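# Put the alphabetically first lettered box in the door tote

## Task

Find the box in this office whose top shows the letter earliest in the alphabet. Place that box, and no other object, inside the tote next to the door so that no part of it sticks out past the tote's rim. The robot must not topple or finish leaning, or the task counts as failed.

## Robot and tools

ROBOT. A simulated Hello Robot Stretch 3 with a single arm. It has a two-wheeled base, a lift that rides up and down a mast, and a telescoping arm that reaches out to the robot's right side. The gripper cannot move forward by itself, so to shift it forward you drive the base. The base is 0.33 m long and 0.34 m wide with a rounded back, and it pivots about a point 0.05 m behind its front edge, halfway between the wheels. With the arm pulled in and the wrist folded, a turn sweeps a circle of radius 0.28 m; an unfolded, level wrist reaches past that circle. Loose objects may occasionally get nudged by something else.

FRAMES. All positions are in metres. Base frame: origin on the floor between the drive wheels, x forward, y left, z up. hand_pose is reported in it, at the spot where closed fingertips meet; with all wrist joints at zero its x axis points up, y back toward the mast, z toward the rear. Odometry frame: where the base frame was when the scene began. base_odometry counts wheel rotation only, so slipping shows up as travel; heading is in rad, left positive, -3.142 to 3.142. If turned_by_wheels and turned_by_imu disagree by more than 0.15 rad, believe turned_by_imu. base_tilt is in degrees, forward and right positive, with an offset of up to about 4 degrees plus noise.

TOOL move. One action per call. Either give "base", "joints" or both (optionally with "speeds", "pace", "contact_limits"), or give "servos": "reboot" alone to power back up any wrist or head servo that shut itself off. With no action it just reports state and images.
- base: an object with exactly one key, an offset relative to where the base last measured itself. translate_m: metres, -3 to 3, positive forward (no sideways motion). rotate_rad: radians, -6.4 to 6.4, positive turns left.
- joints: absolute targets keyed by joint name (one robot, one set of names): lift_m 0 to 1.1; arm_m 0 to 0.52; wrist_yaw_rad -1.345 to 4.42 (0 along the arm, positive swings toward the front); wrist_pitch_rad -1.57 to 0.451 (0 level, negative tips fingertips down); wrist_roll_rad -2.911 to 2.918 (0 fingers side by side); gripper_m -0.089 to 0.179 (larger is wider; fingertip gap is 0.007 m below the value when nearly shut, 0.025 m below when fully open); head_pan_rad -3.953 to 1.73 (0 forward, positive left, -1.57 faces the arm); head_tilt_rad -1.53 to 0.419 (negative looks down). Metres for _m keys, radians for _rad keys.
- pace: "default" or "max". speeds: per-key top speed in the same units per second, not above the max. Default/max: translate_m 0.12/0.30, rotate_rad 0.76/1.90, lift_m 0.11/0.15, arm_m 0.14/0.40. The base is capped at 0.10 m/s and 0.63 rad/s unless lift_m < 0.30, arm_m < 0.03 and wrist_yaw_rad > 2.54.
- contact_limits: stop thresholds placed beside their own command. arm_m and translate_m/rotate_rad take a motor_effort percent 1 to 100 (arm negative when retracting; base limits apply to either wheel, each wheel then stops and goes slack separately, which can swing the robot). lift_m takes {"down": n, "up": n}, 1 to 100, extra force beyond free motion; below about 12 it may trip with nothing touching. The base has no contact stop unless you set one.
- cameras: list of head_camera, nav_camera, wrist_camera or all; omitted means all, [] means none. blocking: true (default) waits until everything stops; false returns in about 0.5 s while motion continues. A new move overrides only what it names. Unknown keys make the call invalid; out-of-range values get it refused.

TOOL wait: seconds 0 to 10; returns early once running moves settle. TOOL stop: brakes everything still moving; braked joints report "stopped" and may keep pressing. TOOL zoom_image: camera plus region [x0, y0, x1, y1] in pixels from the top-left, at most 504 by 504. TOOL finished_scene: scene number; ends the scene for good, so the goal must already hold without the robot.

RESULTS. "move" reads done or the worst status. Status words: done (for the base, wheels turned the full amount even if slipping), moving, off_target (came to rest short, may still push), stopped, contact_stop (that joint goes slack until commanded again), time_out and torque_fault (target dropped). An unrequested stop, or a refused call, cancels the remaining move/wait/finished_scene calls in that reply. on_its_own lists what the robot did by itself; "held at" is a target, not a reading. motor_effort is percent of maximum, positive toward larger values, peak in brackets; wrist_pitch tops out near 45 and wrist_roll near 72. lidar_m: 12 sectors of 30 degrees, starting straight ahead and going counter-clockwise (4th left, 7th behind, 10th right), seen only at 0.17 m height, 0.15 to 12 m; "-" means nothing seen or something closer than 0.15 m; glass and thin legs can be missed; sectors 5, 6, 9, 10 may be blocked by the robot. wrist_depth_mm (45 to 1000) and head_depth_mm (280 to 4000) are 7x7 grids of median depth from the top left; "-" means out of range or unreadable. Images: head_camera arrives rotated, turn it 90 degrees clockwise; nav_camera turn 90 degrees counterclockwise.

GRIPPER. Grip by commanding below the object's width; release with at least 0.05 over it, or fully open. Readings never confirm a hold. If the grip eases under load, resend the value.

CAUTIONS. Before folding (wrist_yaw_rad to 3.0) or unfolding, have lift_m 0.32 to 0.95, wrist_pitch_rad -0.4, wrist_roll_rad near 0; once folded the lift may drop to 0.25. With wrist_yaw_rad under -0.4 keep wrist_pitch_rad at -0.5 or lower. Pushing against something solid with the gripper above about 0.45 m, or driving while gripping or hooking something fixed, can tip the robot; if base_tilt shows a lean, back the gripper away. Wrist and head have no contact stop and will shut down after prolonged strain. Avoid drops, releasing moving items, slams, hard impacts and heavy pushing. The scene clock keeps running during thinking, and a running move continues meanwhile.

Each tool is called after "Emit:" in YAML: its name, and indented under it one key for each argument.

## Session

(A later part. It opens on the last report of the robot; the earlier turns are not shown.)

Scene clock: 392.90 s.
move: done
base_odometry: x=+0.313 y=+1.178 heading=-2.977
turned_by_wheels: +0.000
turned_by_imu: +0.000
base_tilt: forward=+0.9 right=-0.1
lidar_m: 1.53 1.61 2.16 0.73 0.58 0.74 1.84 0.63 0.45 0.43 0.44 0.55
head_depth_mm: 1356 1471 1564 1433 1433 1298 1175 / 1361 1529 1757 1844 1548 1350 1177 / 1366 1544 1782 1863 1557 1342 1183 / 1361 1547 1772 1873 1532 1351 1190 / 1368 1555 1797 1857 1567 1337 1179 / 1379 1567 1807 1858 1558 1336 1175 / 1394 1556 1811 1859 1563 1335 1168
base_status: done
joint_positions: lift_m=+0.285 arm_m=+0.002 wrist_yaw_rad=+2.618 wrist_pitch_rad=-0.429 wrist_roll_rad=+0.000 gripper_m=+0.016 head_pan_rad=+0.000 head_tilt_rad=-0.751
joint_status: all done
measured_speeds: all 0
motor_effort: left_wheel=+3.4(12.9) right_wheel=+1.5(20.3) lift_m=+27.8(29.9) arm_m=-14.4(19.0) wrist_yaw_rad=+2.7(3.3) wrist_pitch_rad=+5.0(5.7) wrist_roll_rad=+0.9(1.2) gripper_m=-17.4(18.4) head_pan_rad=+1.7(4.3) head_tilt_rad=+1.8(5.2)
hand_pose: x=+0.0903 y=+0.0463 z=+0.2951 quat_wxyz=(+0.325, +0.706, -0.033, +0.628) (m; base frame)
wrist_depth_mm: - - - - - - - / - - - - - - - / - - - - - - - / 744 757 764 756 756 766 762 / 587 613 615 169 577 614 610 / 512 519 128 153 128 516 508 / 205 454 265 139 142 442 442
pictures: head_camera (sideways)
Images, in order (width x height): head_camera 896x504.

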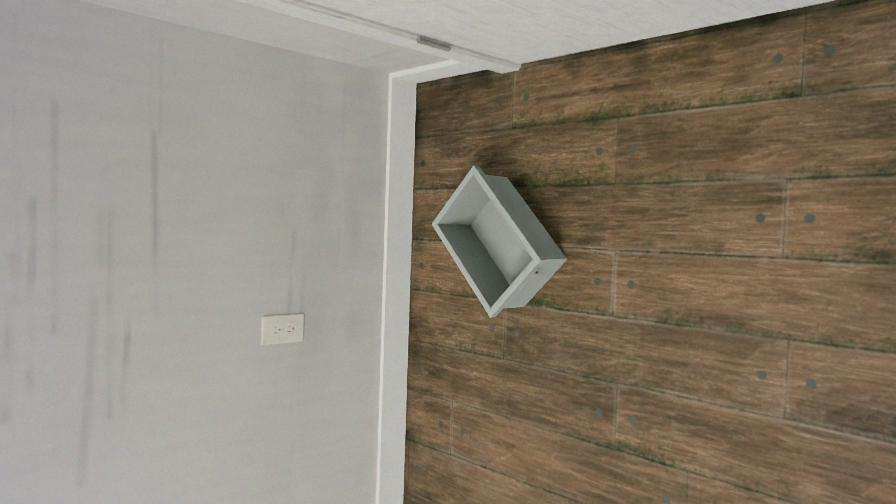

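Emit:
move:
  base: {"translate_m": 0.656}
  pace: "max"
  cameras: []

Emit:
move:
  base: {"rotate_rad": 1.391}
  joints: {"lift_m": 0.42, "head_pan_rad": -1.57, "head_tilt_rad": -0.9}
  pace: "max"
  cameras: ["head_camera"]

Emit:
move:
  joints: {"wrist_yaw_rad": 0.913, "arm_m": 0.15}
  contact_limits: {"arm_m": 45}
  cameras: ["wrist_camera"]

Scene clock: 468.07 s.
move: done
base_odometry: x=-0.335 y=+1.071 heading=-2.978
turned_by_wheels: +0.000
turned_by_imu: +0.000
base_tilt: forward=+1.1 right=-0.1
lidar_m: 0.91 0.94 1.25 2.73 1.20 0.99 1.78 0.60 0.41 0.39 0.41 0.55
head_depth_mm: 765 865 993 1161 1330 1292 1160 / 771 875 997 1177 1411 1342 1189 / 773 873 998 1179 1430 1341 1164 / 777 869 1005 1186 1435 1293 1168 / 778 881 1010 1198 1445 1345 1158 / 783 888 1018 1195 1456 1335 1178 / 790 888 1032 1212 1445 1346 1176
base_status: done
joint_positions: lift_m=+0.285 arm_m=+0.002 wrist_yaw_rad=+2.618 wrist_pitch_rad=-0.429 wrist_roll_rad=+0.000 gripper_m=+0.016 head_pan_rad=+0.000 head_tilt_rad=-0.749
joint_status: not commanded
measured_speeds: all 0
motor_effort: left_wheel=+2.9(12.4) right_wheel=+4.3(19.4) lift_m=+25.1(26.6) arm_m=-7.7(11.3) wrist_yaw_rad=+2.9(3.2) wrist_pitch_rad=+5.3(5.5) wrist_roll_rad=+0.9(1.1) gripper_m=-17.5(18.4) head_pan_rad=+2.3(5.0) head_tilt_rad=+0.4(2.1)
hand_pose: x=+0.0903 y=+0.0463 z=+0.2952 quat_wxyz=(+0.325, +0.706, -0.033, +0.628) (m; base frame)
wrist_depth_mm: - - - - - - - / - - - - - - - / - - - - - 877 - / 750 748 754 761 773 758 733 / 601 601 609 169 572 - - / 502 508 129 154 128 397 - / 205 449 266 139 142 419 398
pictures: none
No camera images: "cameras" was empty.

Scene clock: 470.90 s.
move: done
base_odometry: x=-0.335 y=+1.071 heading=-1.587
turned_by_wheels: +1.391
turned_by_imu: +1.386
base_tilt: forward=+0.8 right=-0.2
lidar_m: 1.98 1.54 0.99 1.19 0.78 0.45 0.40 0.40 0.47 0.91 0.91 1.09
head_depth_mm: 848 918 973 970 1030 1103 1105 / 864 1006 1170 1363 1355 1254 562 / 850 985 1185 1485 1419 1255 609 / 837 973 1156 1426 1416 1232 631 / 820 948 1133 1393 1418 1255 1136 / 813 939 1112 1359 1423 1217 1135 / 803 925 1095 1330 1424 1264 1141
base_status: done
joint_positions: lift_m=+0.420 arm_m=+0.002 wrist_yaw_rad=+2.618 wrist_pitch_rad=-0.428 wrist_roll_rad=+0.000 gripper_m=+0.016 head_pan_rad=-1.577 head_tilt_rad=-0.900
joint_status: all done
measured_speeds: all 0
motor_effort: left_wheel=-8.0(14.8) right_wheel=+8.6(16.7) lift_m=+29.5(35.1) arm_m=-15.1(15.1) wrist_yaw_rad=+2.3(3.1) wrist_pitch_rad=+4.9(5.5) wrist_roll_rad=+0.8(1.1) gripper_m=-17.1(18.4) head_pan_rad=+2.8(4.4) head_tilt_rad=-4.4(6.6)
hand_pose: x=+0.0904 y=+0.0464 z=+0.4304 quat_wxyz=(+0.324, +0.706, -0.034, +0.629) (m; base frame)
wrist_depth_mm: - - - - - - - / - - - - - - - / - - - - - - - / - - - - - - - / 800 787 806 168 747 818 803 / 688 685 128 154 128 669 672 / 206 581 547 139 553 581 570
pictures: head_camera (sideways)
Images, in order (width x height): head_camera 896x504.

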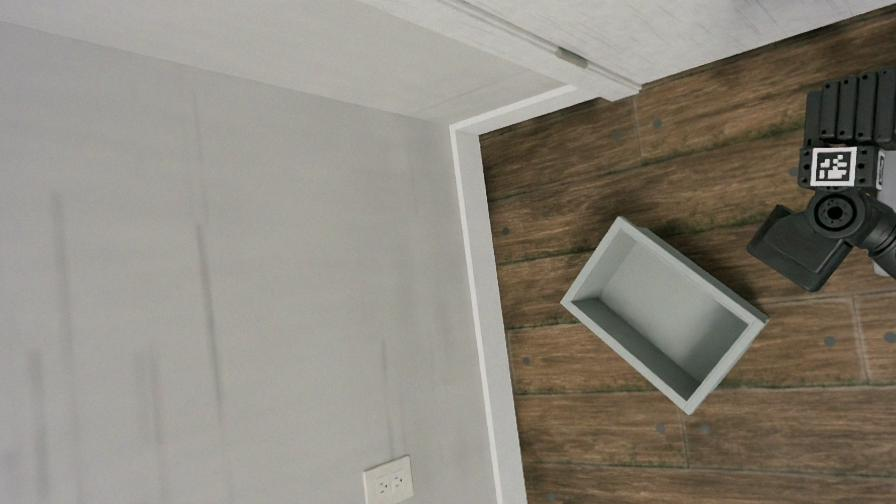

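Scene clock: 473.23 s.
move: done
base_odometry: x=-0.335 y=+1.071 heading=-1.587
turned_by_wheels: +0.000
turned_by_imu: +0.000
base_tilt: forward=+1.0 right=+0.1
lidar_m: 1.98 1.54 0.99 1.19 0.78 0.45 0.40 0.40 0.47 0.91 0.91 1.08
head_depth_mm: 853 930 976 1006 1049 1113 1107 / 864 1003 1173 1368 1361 653 567 / 850 987 1184 1458 1416 715 1130 / 832 975 1155 1431 1425 1206 1132 / 827 958 1129 1399 1304 1244 1137 / 814 940 1110 1362 1421 1231 1133 / 801 922 1084 1328 1428 1263 1136
base_status: not commanded
joint_positions: lift_m=+0.420 arm_m=+0.150 wrist_yaw_rad=+0.916 wrist_pitch_rad=-0.428 wrist_roll_rad=+0.000 gripper_m=+0.016 head_pan_rad=-1.571 head_tilt_rad=-0.900
joint_status: all done
measured_speeds: all 0
motor_effort: left_wheel=-7.9(8.1) right_wheel=+8.3(8.8) lift_m=+25.2(29.3) arm_m=+22.0(25.5) wrist_yaw_rad=-2.1(6.6) wrist_pitch_rad=+5.1(5.3) wrist_roll_rad=+0.8(1.0) gripper_m=-17.6(18.7) head_pan_rad=+3.2(4.2) head_tilt_rad=-5.8(6.1)
contact_limits: arm_m 45 (drawing in: default 39, maximum 55; extending or still: default 49, maximum 70)
hand_pose: x=+0.1555 y=-0.4310 z=+0.4304 quat_wxyz=(+0.687, +0.440, -0.553, +0.171) (m; base frame)
wrist_depth_mm: - - - - - - 382 / - - - - 585 - 391 / - - - - - - - / - - - 187 - - - / 802 793 799 169 158 - - / 681 686 128 154 126 - - / 580 576 549 139 142 567 -
pictures: wrist_camera
Images, in order (width x height): wrist_camera 644x364.

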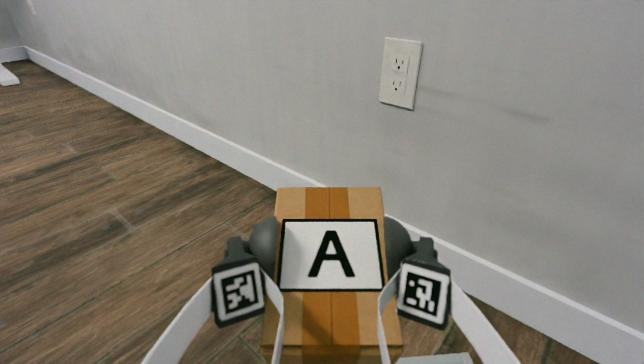

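Emit:
move:
  joints: {"wrist_pitch_rad": -0.95, "arm_m": 0.17}
  contact_limits: {"arm_m": 45}
  cameras: ["wrist_camera"]

Scene clock: 493.33 s.
move: done
base_odometry: x=-0.335 y=+1.071 heading=-1.587
turned_by_wheels: +0.000
turned_by_imu: +0.001
base_tilt: forward=+1.0 right=-0.1
lidar_m: 1.98 1.54 0.99 1.19 0.78 0.45 0.40 0.40 0.47 0.90 0.91 1.08
head_depth_mm: 853 932 982 1010 1040 1118 1109 / 863 1002 1179 1368 1370 643 565 / 844 981 1182 1466 1414 1200 1134 / 834 968 1151 1421 1414 961 1128 / 823 951 1136 1389 1420 1238 1129 / 812 937 1106 1367 1419 1238 1138 / 804 922 1099 1326 1421 1263 1142
base_status: not commanded
joint_positions: lift_m=+0.420 arm_m=+0.170 wrist_yaw_rad=+0.916 wrist_pitch_rad=-0.961 wrist_roll_rad=+0.000 gripper_m=+0.016 head_pan_rad=-1.570 head_tilt_rad=-0.900
joint_status: all done
measured_speeds: all 0
motor_effort: left_wheel=-7.7(8.1) right_wheel=+8.2(8.6) lift_m=+22.7(22.7) arm_m=+21.9(24.9) wrist_yaw_rad=-1.8(2.4) wrist_pitch_rad=+1.7(5.7) wrist_roll_rad=+0.9(1.0) gripper_m=-16.5(18.3) head_pan_rad=+2.9(4.0) head_tilt_rad=-5.8(6.2)
contact_limits: arm_m 45 (drawing in: default 39, maximum 55; extending or still: default 49, maximum 70)
hand_pose: x=+0.0792 y=-0.3925 z=+0.3349 quat_wxyz=(+0.707, +0.570, -0.417, -0.016) (m; base frame)
wrist_depth_mm: 732 726 712 719 - - - / 663 651 660 667 648 - - / 593 593 604 603 597 597 - / 562 560 539 181 - 546 548 / 517 519 509 168 152 505 505 / 484 481 128 154 126 472 470 / 449 452 436 140 142 447 441
pictures: wrist_camera
Images, in order (width x height): wrist_camera 644x364.

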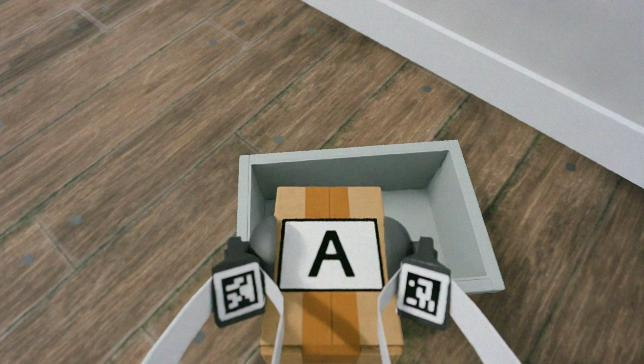

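Emit:
move:
  base: {"translate_m": 0.04}
  joints: {"arm_m": 0.235, "wrist_yaw_rad": 0.99}
  cameras: ["wrist_camera", "head_camera"]

Scene clock: 521.50 s.
move: done
base_odometry: x=-0.335 y=+1.031 heading=-1.587
turned_by_wheels: +0.000
turned_by_imu: +0.001
base_tilt: forward=+1.0 right=-0.1
lidar_m: 1.95 1.55 0.97 1.11 0.85 0.49 0.43 0.44 0.52 0.90 0.90 1.07
head_depth_mm: 866 981 1077 1140 1156 1201 1130 / 854 997 1193 1432 1370 641 570 / 843 975 1166 1448 756 1253 1131 / 828 964 1142 1412 1006 1233 1134 / 817 943 1122 1382 1417 1234 1132 / 802 930 1098 1356 1423 1248 1134 / 796 912 1076 1313 1415 1259 1139
base_status: done
joint_positions: lift_m=+0.420 arm_m=+0.235 wrist_yaw_rad=+0.987 wrist_pitch_rad=-0.962 wrist_roll_rad=+0.000 gripper_m=+0.016 head_pan_rad=-1.570 head_tilt_rad=-0.900
joint_status: all done
measured_speeds: all 0
motor_effort: left_wheel=+3.8(6.8) right_wheel=+7.4(12.2) lift_m=+29.8(32.9) arm_m=+21.9(24.6) wrist_yaw_rad=+3.1(4.8) wrist_pitch_rad=+2.0(2.2) wrist_roll_rad=+0.9(1.1) gripper_m=-16.7(18.0) head_pan_rad=+2.6(4.4) head_tilt_rad=-4.5(6.2)
hand_pose: x=+0.0843 y=-0.4501 z=+0.3348 quat_wxyz=(+0.707, +0.585, -0.397, +0.009) (m; base frame)
wrist_depth_mm: 724 731 716 701 594 - 377 / 654 666 659 657 631 - - / 605 607 597 592 596 575 - / 559 565 559 554 551 546 - / 515 516 494 169 158 505 507 / 483 479 128 154 126 474 475 / 451 455 338 139 139 445 445
pictures: head_camera (sideways), wrist_camera
Images, in order (width x height): head_camera 896x504, wrist_camera 644x364.

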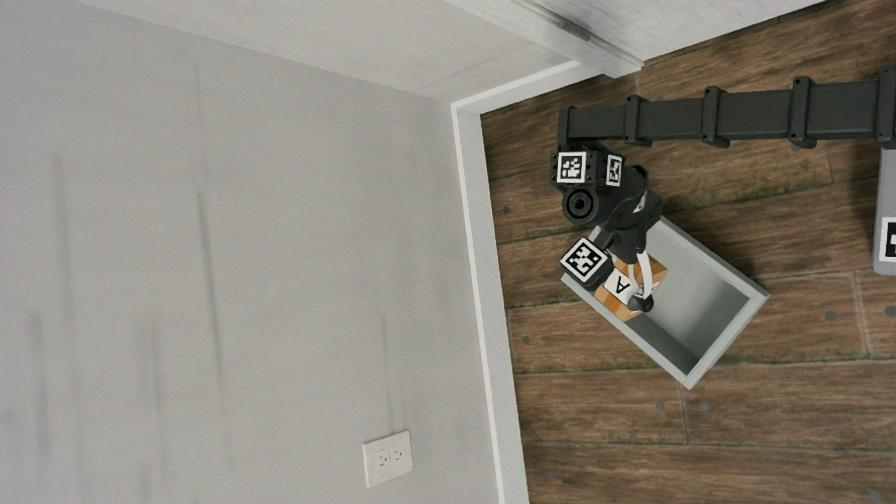

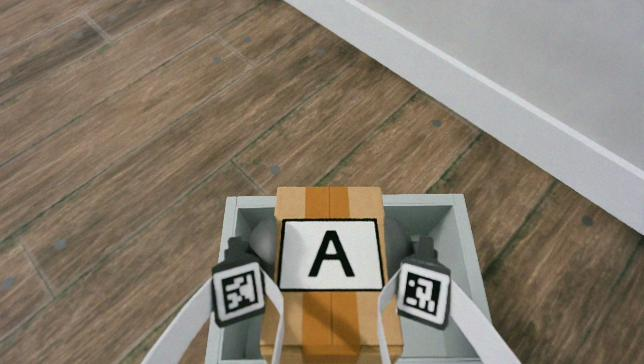

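Emit:
move:
  base: {"translate_m": 0.027}
  joints: {"arm_m": 0.281, "lift_m": 0.32}
  speeds: {"lift_m": 0.08}
  cameras: ["wrist_camera", "head_camera"]

Scene clock: 534.80 s.
move: done
base_odometry: x=-0.336 y=+1.004 heading=-1.587
turned_by_wheels: +0.000
turned_by_imu: +0.001
base_tilt: forward=+0.9 right=-0.2
lidar_m: 1.94 1.56 0.97 1.05 0.90 0.52 0.46 0.46 0.55 0.90 0.90 1.07
head_depth_mm: 861 998 1120 1199 1220 1224 1137 / 847 987 1187 1436 1422 1204 683 / 834 965 1159 1447 867 1233 1116 / 821 956 1135 1415 1415 1241 1139 / 808 939 1112 1364 1410 1217 1137 / 801 917 1095 1334 1418 1264 1134 / 792 908 1073 1305 1424 1270 1138
base_status: done
joint_positions: lift_m=+0.320 arm_m=+0.281 wrist_yaw_rad=+0.987 wrist_pitch_rad=-0.962 wrist_roll_rad=+0.000 gripper_m=+0.016 head_pan_rad=-1.570 head_tilt_rad=-0.900
joint_status: all done
measured_speeds: all 0
motor_effort: left_wheel=+5.1(9.0) right_wheel=+6.3(11.8) lift_m=+20.4(22.2) arm_m=+22.0(25.7) wrist_yaw_rad=+3.2(3.6) wrist_pitch_rad=+2.1(2.4) wrist_roll_rad=+0.9(1.0) gripper_m=-18.0(18.4) head_pan_rad=+2.8(3.9) head_tilt_rad=-3.4(5.6)
hand_pose: x=+0.0842 y=-0.4960 z=+0.2347 quat_wxyz=(+0.707, +0.585, -0.397, +0.009) (m; base frame)
wrist_depth_mm: 579 585 582 584 - 394 348 / 533 537 523 528 513 - 374 / 483 485 480 480 485 473 - / 445 441 445 445 441 437 428 / 410 410 298 169 171 402 405 / 385 378 128 154 126 376 379 / 361 363 - 139 137 349 356
pictures: head_camera (sideways), wrist_camera
Images, in order (width x height): head_camera 896x504, wrist_camera 644x364.

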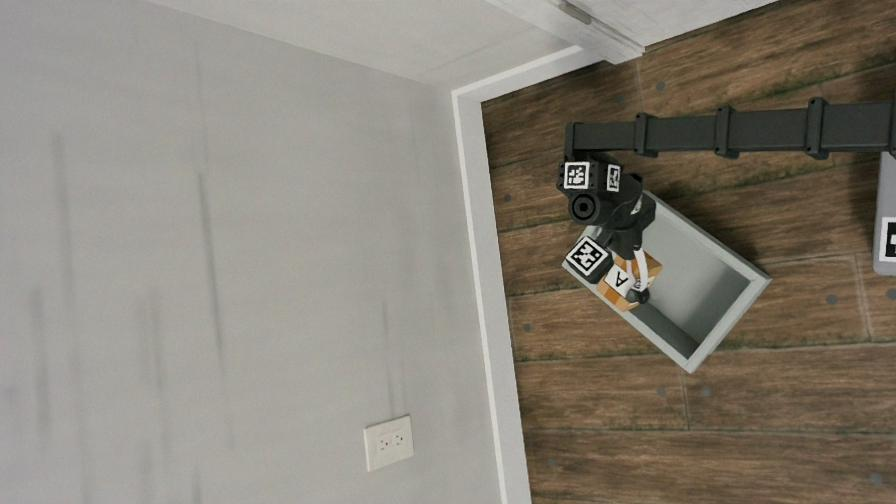

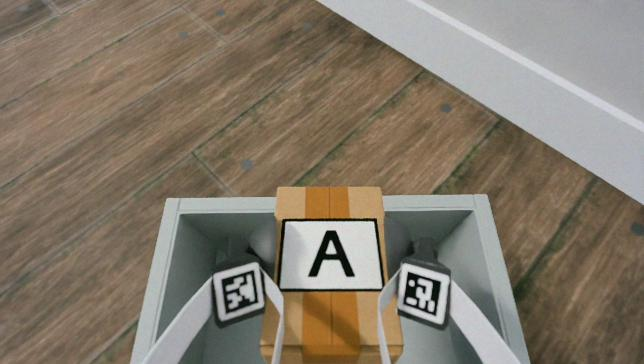

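Emit:
move:
  joints: {"lift_m": 0.205}
  speeds: {"lift_m": 0.09}
  contact_limits: {"lift_m": {"down": 16}}
  cameras: []

Emit:
move:
  joints: {"lift_m": 0.117}
  speeds: {"lift_m": 0.03}
  contact_limits: {"lift_m": {"down": 14}}
  cameras: ["wrist_camera"]

Scene clock: 542.10 s.
move: done
base_odometry: x=-0.336 y=+1.004 heading=-1.587
turned_by_wheels: +0.000
turned_by_imu: +0.001
base_tilt: forward=+0.9 right=+0.1
lidar_m: 1.95 1.56 0.97 1.05 0.90 0.52 0.46 0.46 0.55 0.89 0.90 1.06
head_depth_mm: 861 994 1128 1203 1222 1215 1134 / 852 988 1183 1451 1417 1234 1117 / 835 966 1156 1454 1418 1201 1108 / 823 947 1138 1405 1411 1211 1137 / 811 933 1110 1367 1413 1229 1134 / 800 925 1093 1344 1419 1261 1141 / 791 907 1074 1302 1421 1263 1145
base_status: not commanded
joint_positions: lift_m=+0.205 arm_m=+0.281 wrist_yaw_rad=+0.987 wrist_pitch_rad=-0.962 wrist_roll_rad=+0.000 gripper_m=+0.016 head_pan_rad=-1.570 head_tilt_rad=-0.900
joint_status: all done
measured_speeds: all 0
motor_effort: left_wheel=+5.0(5.4) right_wheel=+6.5(7.0) lift_m=+21.1(22.1) arm_m=+13.8(16.9) wrist_yaw_rad=+2.9(3.5) wrist_pitch_rad=+2.1(2.4) wrist_roll_rad=+0.8(1.1) gripper_m=-17.9(18.7) head_pan_rad=+2.1(3.6) head_tilt_rad=-4.0(5.4)
contact_limits: lift_m down 16 (down: maximum 72; up: maximum 65)
hand_pose: x=+0.0842 y=-0.4959 z=+0.1197 quat_wxyz=(+0.707, +0.585, -0.396, +0.009) (m; base frame)
wrist_depth_mm: 424 419 420 417 414 405 - / 380 384 380 381 373 371 366 / 346 206 351 208 209 209 340 / 314 228 246 220 247 234 315 / 174 - 151 170 152 - 286 / - - 128 154 126 - - / - - - 139 137 - -
pictures: none
No camera images: "cameras" was empty.

Scene clock: 545.47 s.
move: done
base_odometry: x=-0.336 y=+1.004 heading=-1.587
turned_by_wheels: +0.000
turned_by_imu: +0.000
base_tilt: forward=+0.9 right=-0.3
lidar_m: 1.94 1.56 0.97 1.05 0.90 0.52 0.46 0.46 0.55 0.89 0.90 1.06
head_depth_mm: 860 1004 1111 1195 1220 1215 1132 / 847 989 1187 1437 1433 1249 1125 / 838 970 1164 1440 1405 981 1105 / 825 955 1132 1405 1423 1199 1135 / 809 939 1112 1368 1414 1230 1133 / 801 919 1088 1345 1424 1259 1135 / 791 907 1072 1307 1424 1259 1132
base_status: not commanded
joint_positions: lift_m=+0.117 arm_m=+0.281 wrist_yaw_rad=+0.988 wrist_pitch_rad=-0.902 wrist_roll_rad=+0.000 gripper_m=+0.016 head_pan_rad=-1.570 head_tilt_rad=-0.900
joint_status: all done
measured_speeds: all 0
on_its_own: wrist_pitch_rad is at rest, and its effort (-9.0) is outside its rest range (-8 to +12)
motor_effort: left_wheel=+4.9(5.3) right_wheel=+6.5(7.0) lift_m=+7.7(21.9) arm_m=+8.0(13.6) wrist_yaw_rad=+2.5(3.6) wrist_pitch_rad=-9.0(9.4) wrist_roll_rad=+0.8(1.2) gripper_m=-15.8(18.5) head_pan_rad=+1.6(4.1) head_tilt_rad=-4.1(5.6)
contact_limits: lift_m down 14 (down: maximum 72; up: maximum 65)
hand_pose: x=+0.0953 y=-0.5032 z=+0.0397 quat_wxyz=(+0.707, +0.573, -0.414, +0.030) (m; base frame)
wrist_depth_mm: 341 330 330 328 325 325 132 / 142 138 137 139 144 140 139 / 164 173 167 167 169 169 169 / - 200 200 176 202 202 - / - - - 161 153 - - / - 194 130 148 125 195 - / - - 181 137 177 181 -
pictures: wrist_camera
Images, in order (width x height): wrist_camera 644x364.

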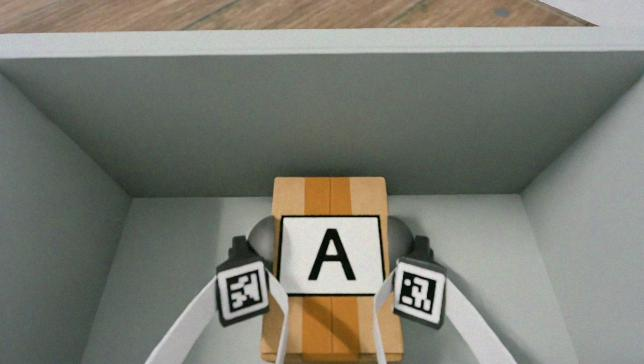

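Emit:
move:
  joints: {"wrist_pitch_rad": -0.8, "arm_m": 0.263, "lift_m": 0.095}
  speeds: {"lift_m": 0.02}
  contact_limits: {"lift_m": {"down": 15}}
  cameras: ["wrist_camera"]

Scene clock: 550.77 s.
move: done
base_odometry: x=-0.336 y=+1.004 heading=-1.587
turned_by_wheels: +0.000
turned_by_imu: +0.001
base_tilt: forward=+0.9 right=+0.0
lidar_m: 1.95 1.56 0.97 1.05 0.89 0.52 0.46 0.46 0.55 0.89 0.90 1.07
head_depth_mm: 862 997 1121 1195 1222 1223 1133 / 848 987 1189 1441 1422 1269 1135 / 835 966 1155 1448 1422 994 1106 / 823 953 1136 1411 1363 1198 1138 / 813 939 1111 1369 1420 1223 1133 / 800 923 1093 1343 1407 1265 1136 / 789 904 1065 1317 1407 1261 1135
base_status: not commanded
joint_positions: lift_m=+0.095 arm_m=+0.263 wrist_yaw_rad=+0.988 wrist_pitch_rad=-0.760 wrist_roll_rad=+0.000 gripper_m=+0.016 head_pan_rad=-1.570 head_tilt_rad=-0.900
joint_status: all done
measured_speeds: all 0
motor_effort: left_wheel=+4.5(5.0) right_wheel=+6.7(6.9) lift_m=+10.8(19.3) arm_m=-11.2(23.5) wrist_yaw_rad=+2.7(3.2) wrist_pitch_rad=-7.9(9.4) wrist_roll_rad=+0.6(1.1) gripper_m=-16.3(16.6) head_pan_rad=+2.7(2.9) head_tilt_rad=-3.4(4.7)
contact_limits: lift_m down 15 (down: maximum 72; up: maximum 65)
hand_pose: x=+0.1197 y=-0.5013 z=+0.0397 quat_wxyz=(+0.703, +0.542, -0.454, +0.080) (m; base frame)
wrist_depth_mm: 406 404 401 399 395 367 - / 137 138 138 138 138 138 138 / 151 155 156 161 162 156 157 / - 186 187 178 188 194 180 / - - 211 162 166 212 - / - - 130 146 128 191 - / - - 176 132 138 177 177
pictures: wrist_camera
Images, in order (width x height): wrist_camera 644x364.

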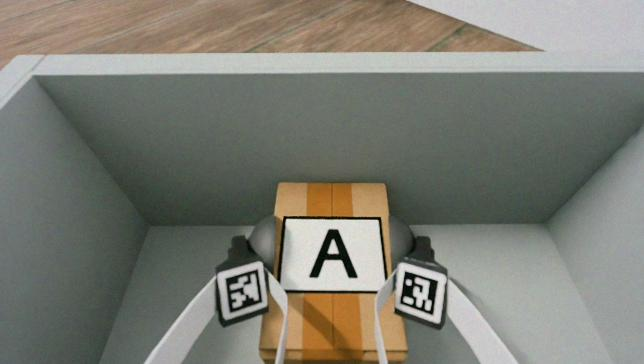

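Emit:
move:
  joints: {"gripper_m": 0.125}
  cameras: ["wrist_camera"]

Emit:
move:
  joints: {"lift_m": 0.35}
  speeds: {"lift_m": 0.08}
  cameras: ["wrist_camera", "head_camera"]

Scene clock: 556.00 s.
move: done
base_odometry: x=-0.336 y=+1.004 heading=-1.587
turned_by_wheels: +0.000
turned_by_imu: +0.001
base_tilt: forward=+0.8 right=-0.3
lidar_m: 1.95 1.56 0.97 1.05 0.90 0.52 0.46 0.46 0.55 0.89 0.89 1.06
head_depth_mm: 863 1000 1123 1201 1223 1224 1133 / 844 990 1182 1428 1419 1257 1137 / 834 965 1158 1449 1415 992 1105 / 824 956 1137 1406 1368 1204 1129 / 815 933 1115 1375 1413 1218 1127 / 799 922 1083 1342 1425 1260 1125 / 787 909 1070 1308 1424 1268 1144
base_status: not commanded
joint_positions: lift_m=+0.095 arm_m=+0.263 wrist_yaw_rad=+0.988 wrist_pitch_rad=-0.809 wrist_roll_rad=+0.000 gripper_m=+0.125 head_pan_rad=-1.570 head_tilt_rad=-0.900
joint_status: all done
measured_speeds: all 0
motor_effort: left_wheel=+4.1(4.6) right_wheel=+7.2(7.7) lift_m=+19.8(22.3) arm_m=+10.2(25.1) wrist_yaw_rad=+2.4(3.4) wrist_pitch_rad=+1.3(7.9) wrist_roll_rad=+0.8(1.0) gripper_m=+0.4(91.6) head_pan_rad=+0.1(2.7) head_tilt_rad=-3.3(4.9)
contact_limits: lift_m down 15 (down: maximum 72; up: maximum 65)
hand_pose: x=+0.1117 y=-0.4960 z=+0.0317 quat_wxyz=(+0.705, +0.553, -0.440, +0.063) (m; base frame)
wrist_depth_mm: 368 131 135 130 131 130 130 / 141 146 143 142 148 146 143 / - 170 167 168 168 169 168 / - 195 195 168 195 205 196 / - - 157 150 154 148 - / - 124 180 137 144 125 182 / - 126 168 145 166 126 164
pictures: wrist_camera
Images, in order (width x height): wrist_camera 644x364.

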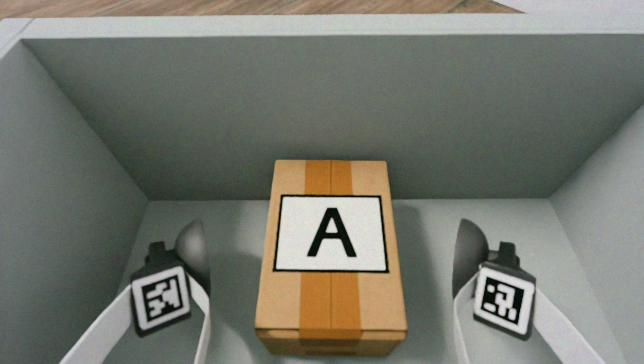

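Scene clock: 559.87 s.
move: done
base_odometry: x=-0.336 y=+1.004 heading=-1.587
turned_by_wheels: +0.000
turned_by_imu: +0.001
base_tilt: forward=+0.8 right=-0.3
lidar_m: 1.94 1.56 0.97 1.05 0.90 0.52 0.46 0.46 0.55 0.90 0.90 1.06
head_depth_mm: 860 994 1115 1189 1221 1215 1140 / 849 984 1181 1438 1420 1200 646 / 836 970 1166 1451 1343 1234 1134 / 824 954 1133 1407 1346 1235 1127 / 812 938 1111 1368 1416 1216 1136 / 799 920 1091 1354 1407 1265 1136 / 791 909 1065 1304 1411 1258 1137
base_status: not commanded
joint_positions: lift_m=+0.350 arm_m=+0.263 wrist_yaw_rad=+0.988 wrist_pitch_rad=-0.809 wrist_roll_rad=+0.000 gripper_m=+0.125 head_pan_rad=-1.570 head_tilt_rad=-0.900
joint_status: all done
measured_speeds: all 0
motor_effort: left_wheel=+4.0(4.3) right_wheel=+7.5(7.7) lift_m=+31.7(35.6) arm_m=-21.0(22.5) wrist_yaw_rad=+3.1(3.2) wrist_pitch_rad=+1.6(2.0) wrist_roll_rad=+0.8(1.1) gripper_m=+0.0(1.3) head_pan_rad=+0.9(2.8) head_tilt_rad=-3.7(5.0)
hand_pose: x=+0.1115 y=-0.4959 z=+0.2866 quat_wxyz=(+0.705, +0.553, -0.440, +0.063) (m; base frame)
wrist_depth_mm: 826 805 772 - - 379 336 / 695 697 696 672 544 - 360 / 618 614 608 597 592 483 378 / 543 538 538 539 539 530 419 / 485 485 484 484 494 484 474 / 439 124 334 361 363 126 437 / - 127 - 359 - 122 392
pictures: head_camera (sideways), wrist_camera
Images, in order (width x height): head_camera 896x504, wrist_camera 644x364.

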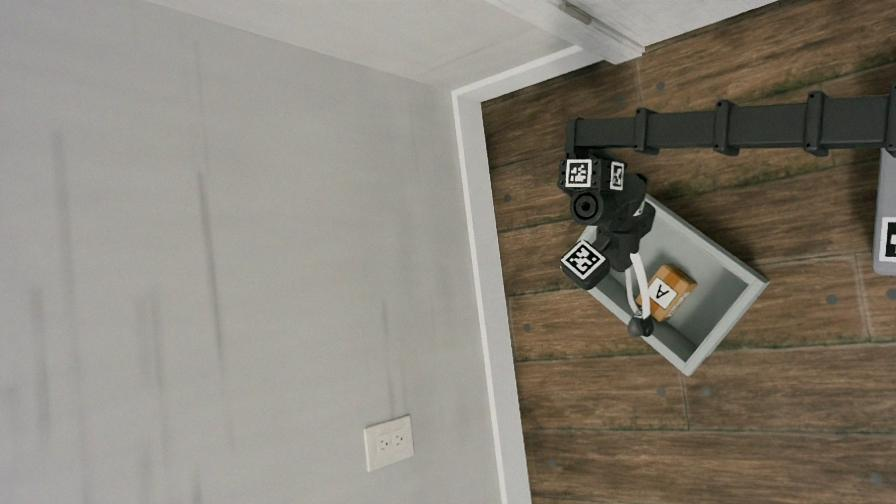

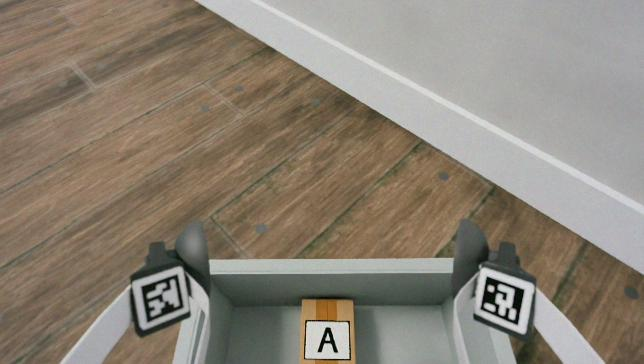

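The "A" box is lying flat on the tote's floor, and the gripper has let go and is clear of it.

Emit:
finished_scene:
  scene: 3

The scene is finished: the task was done.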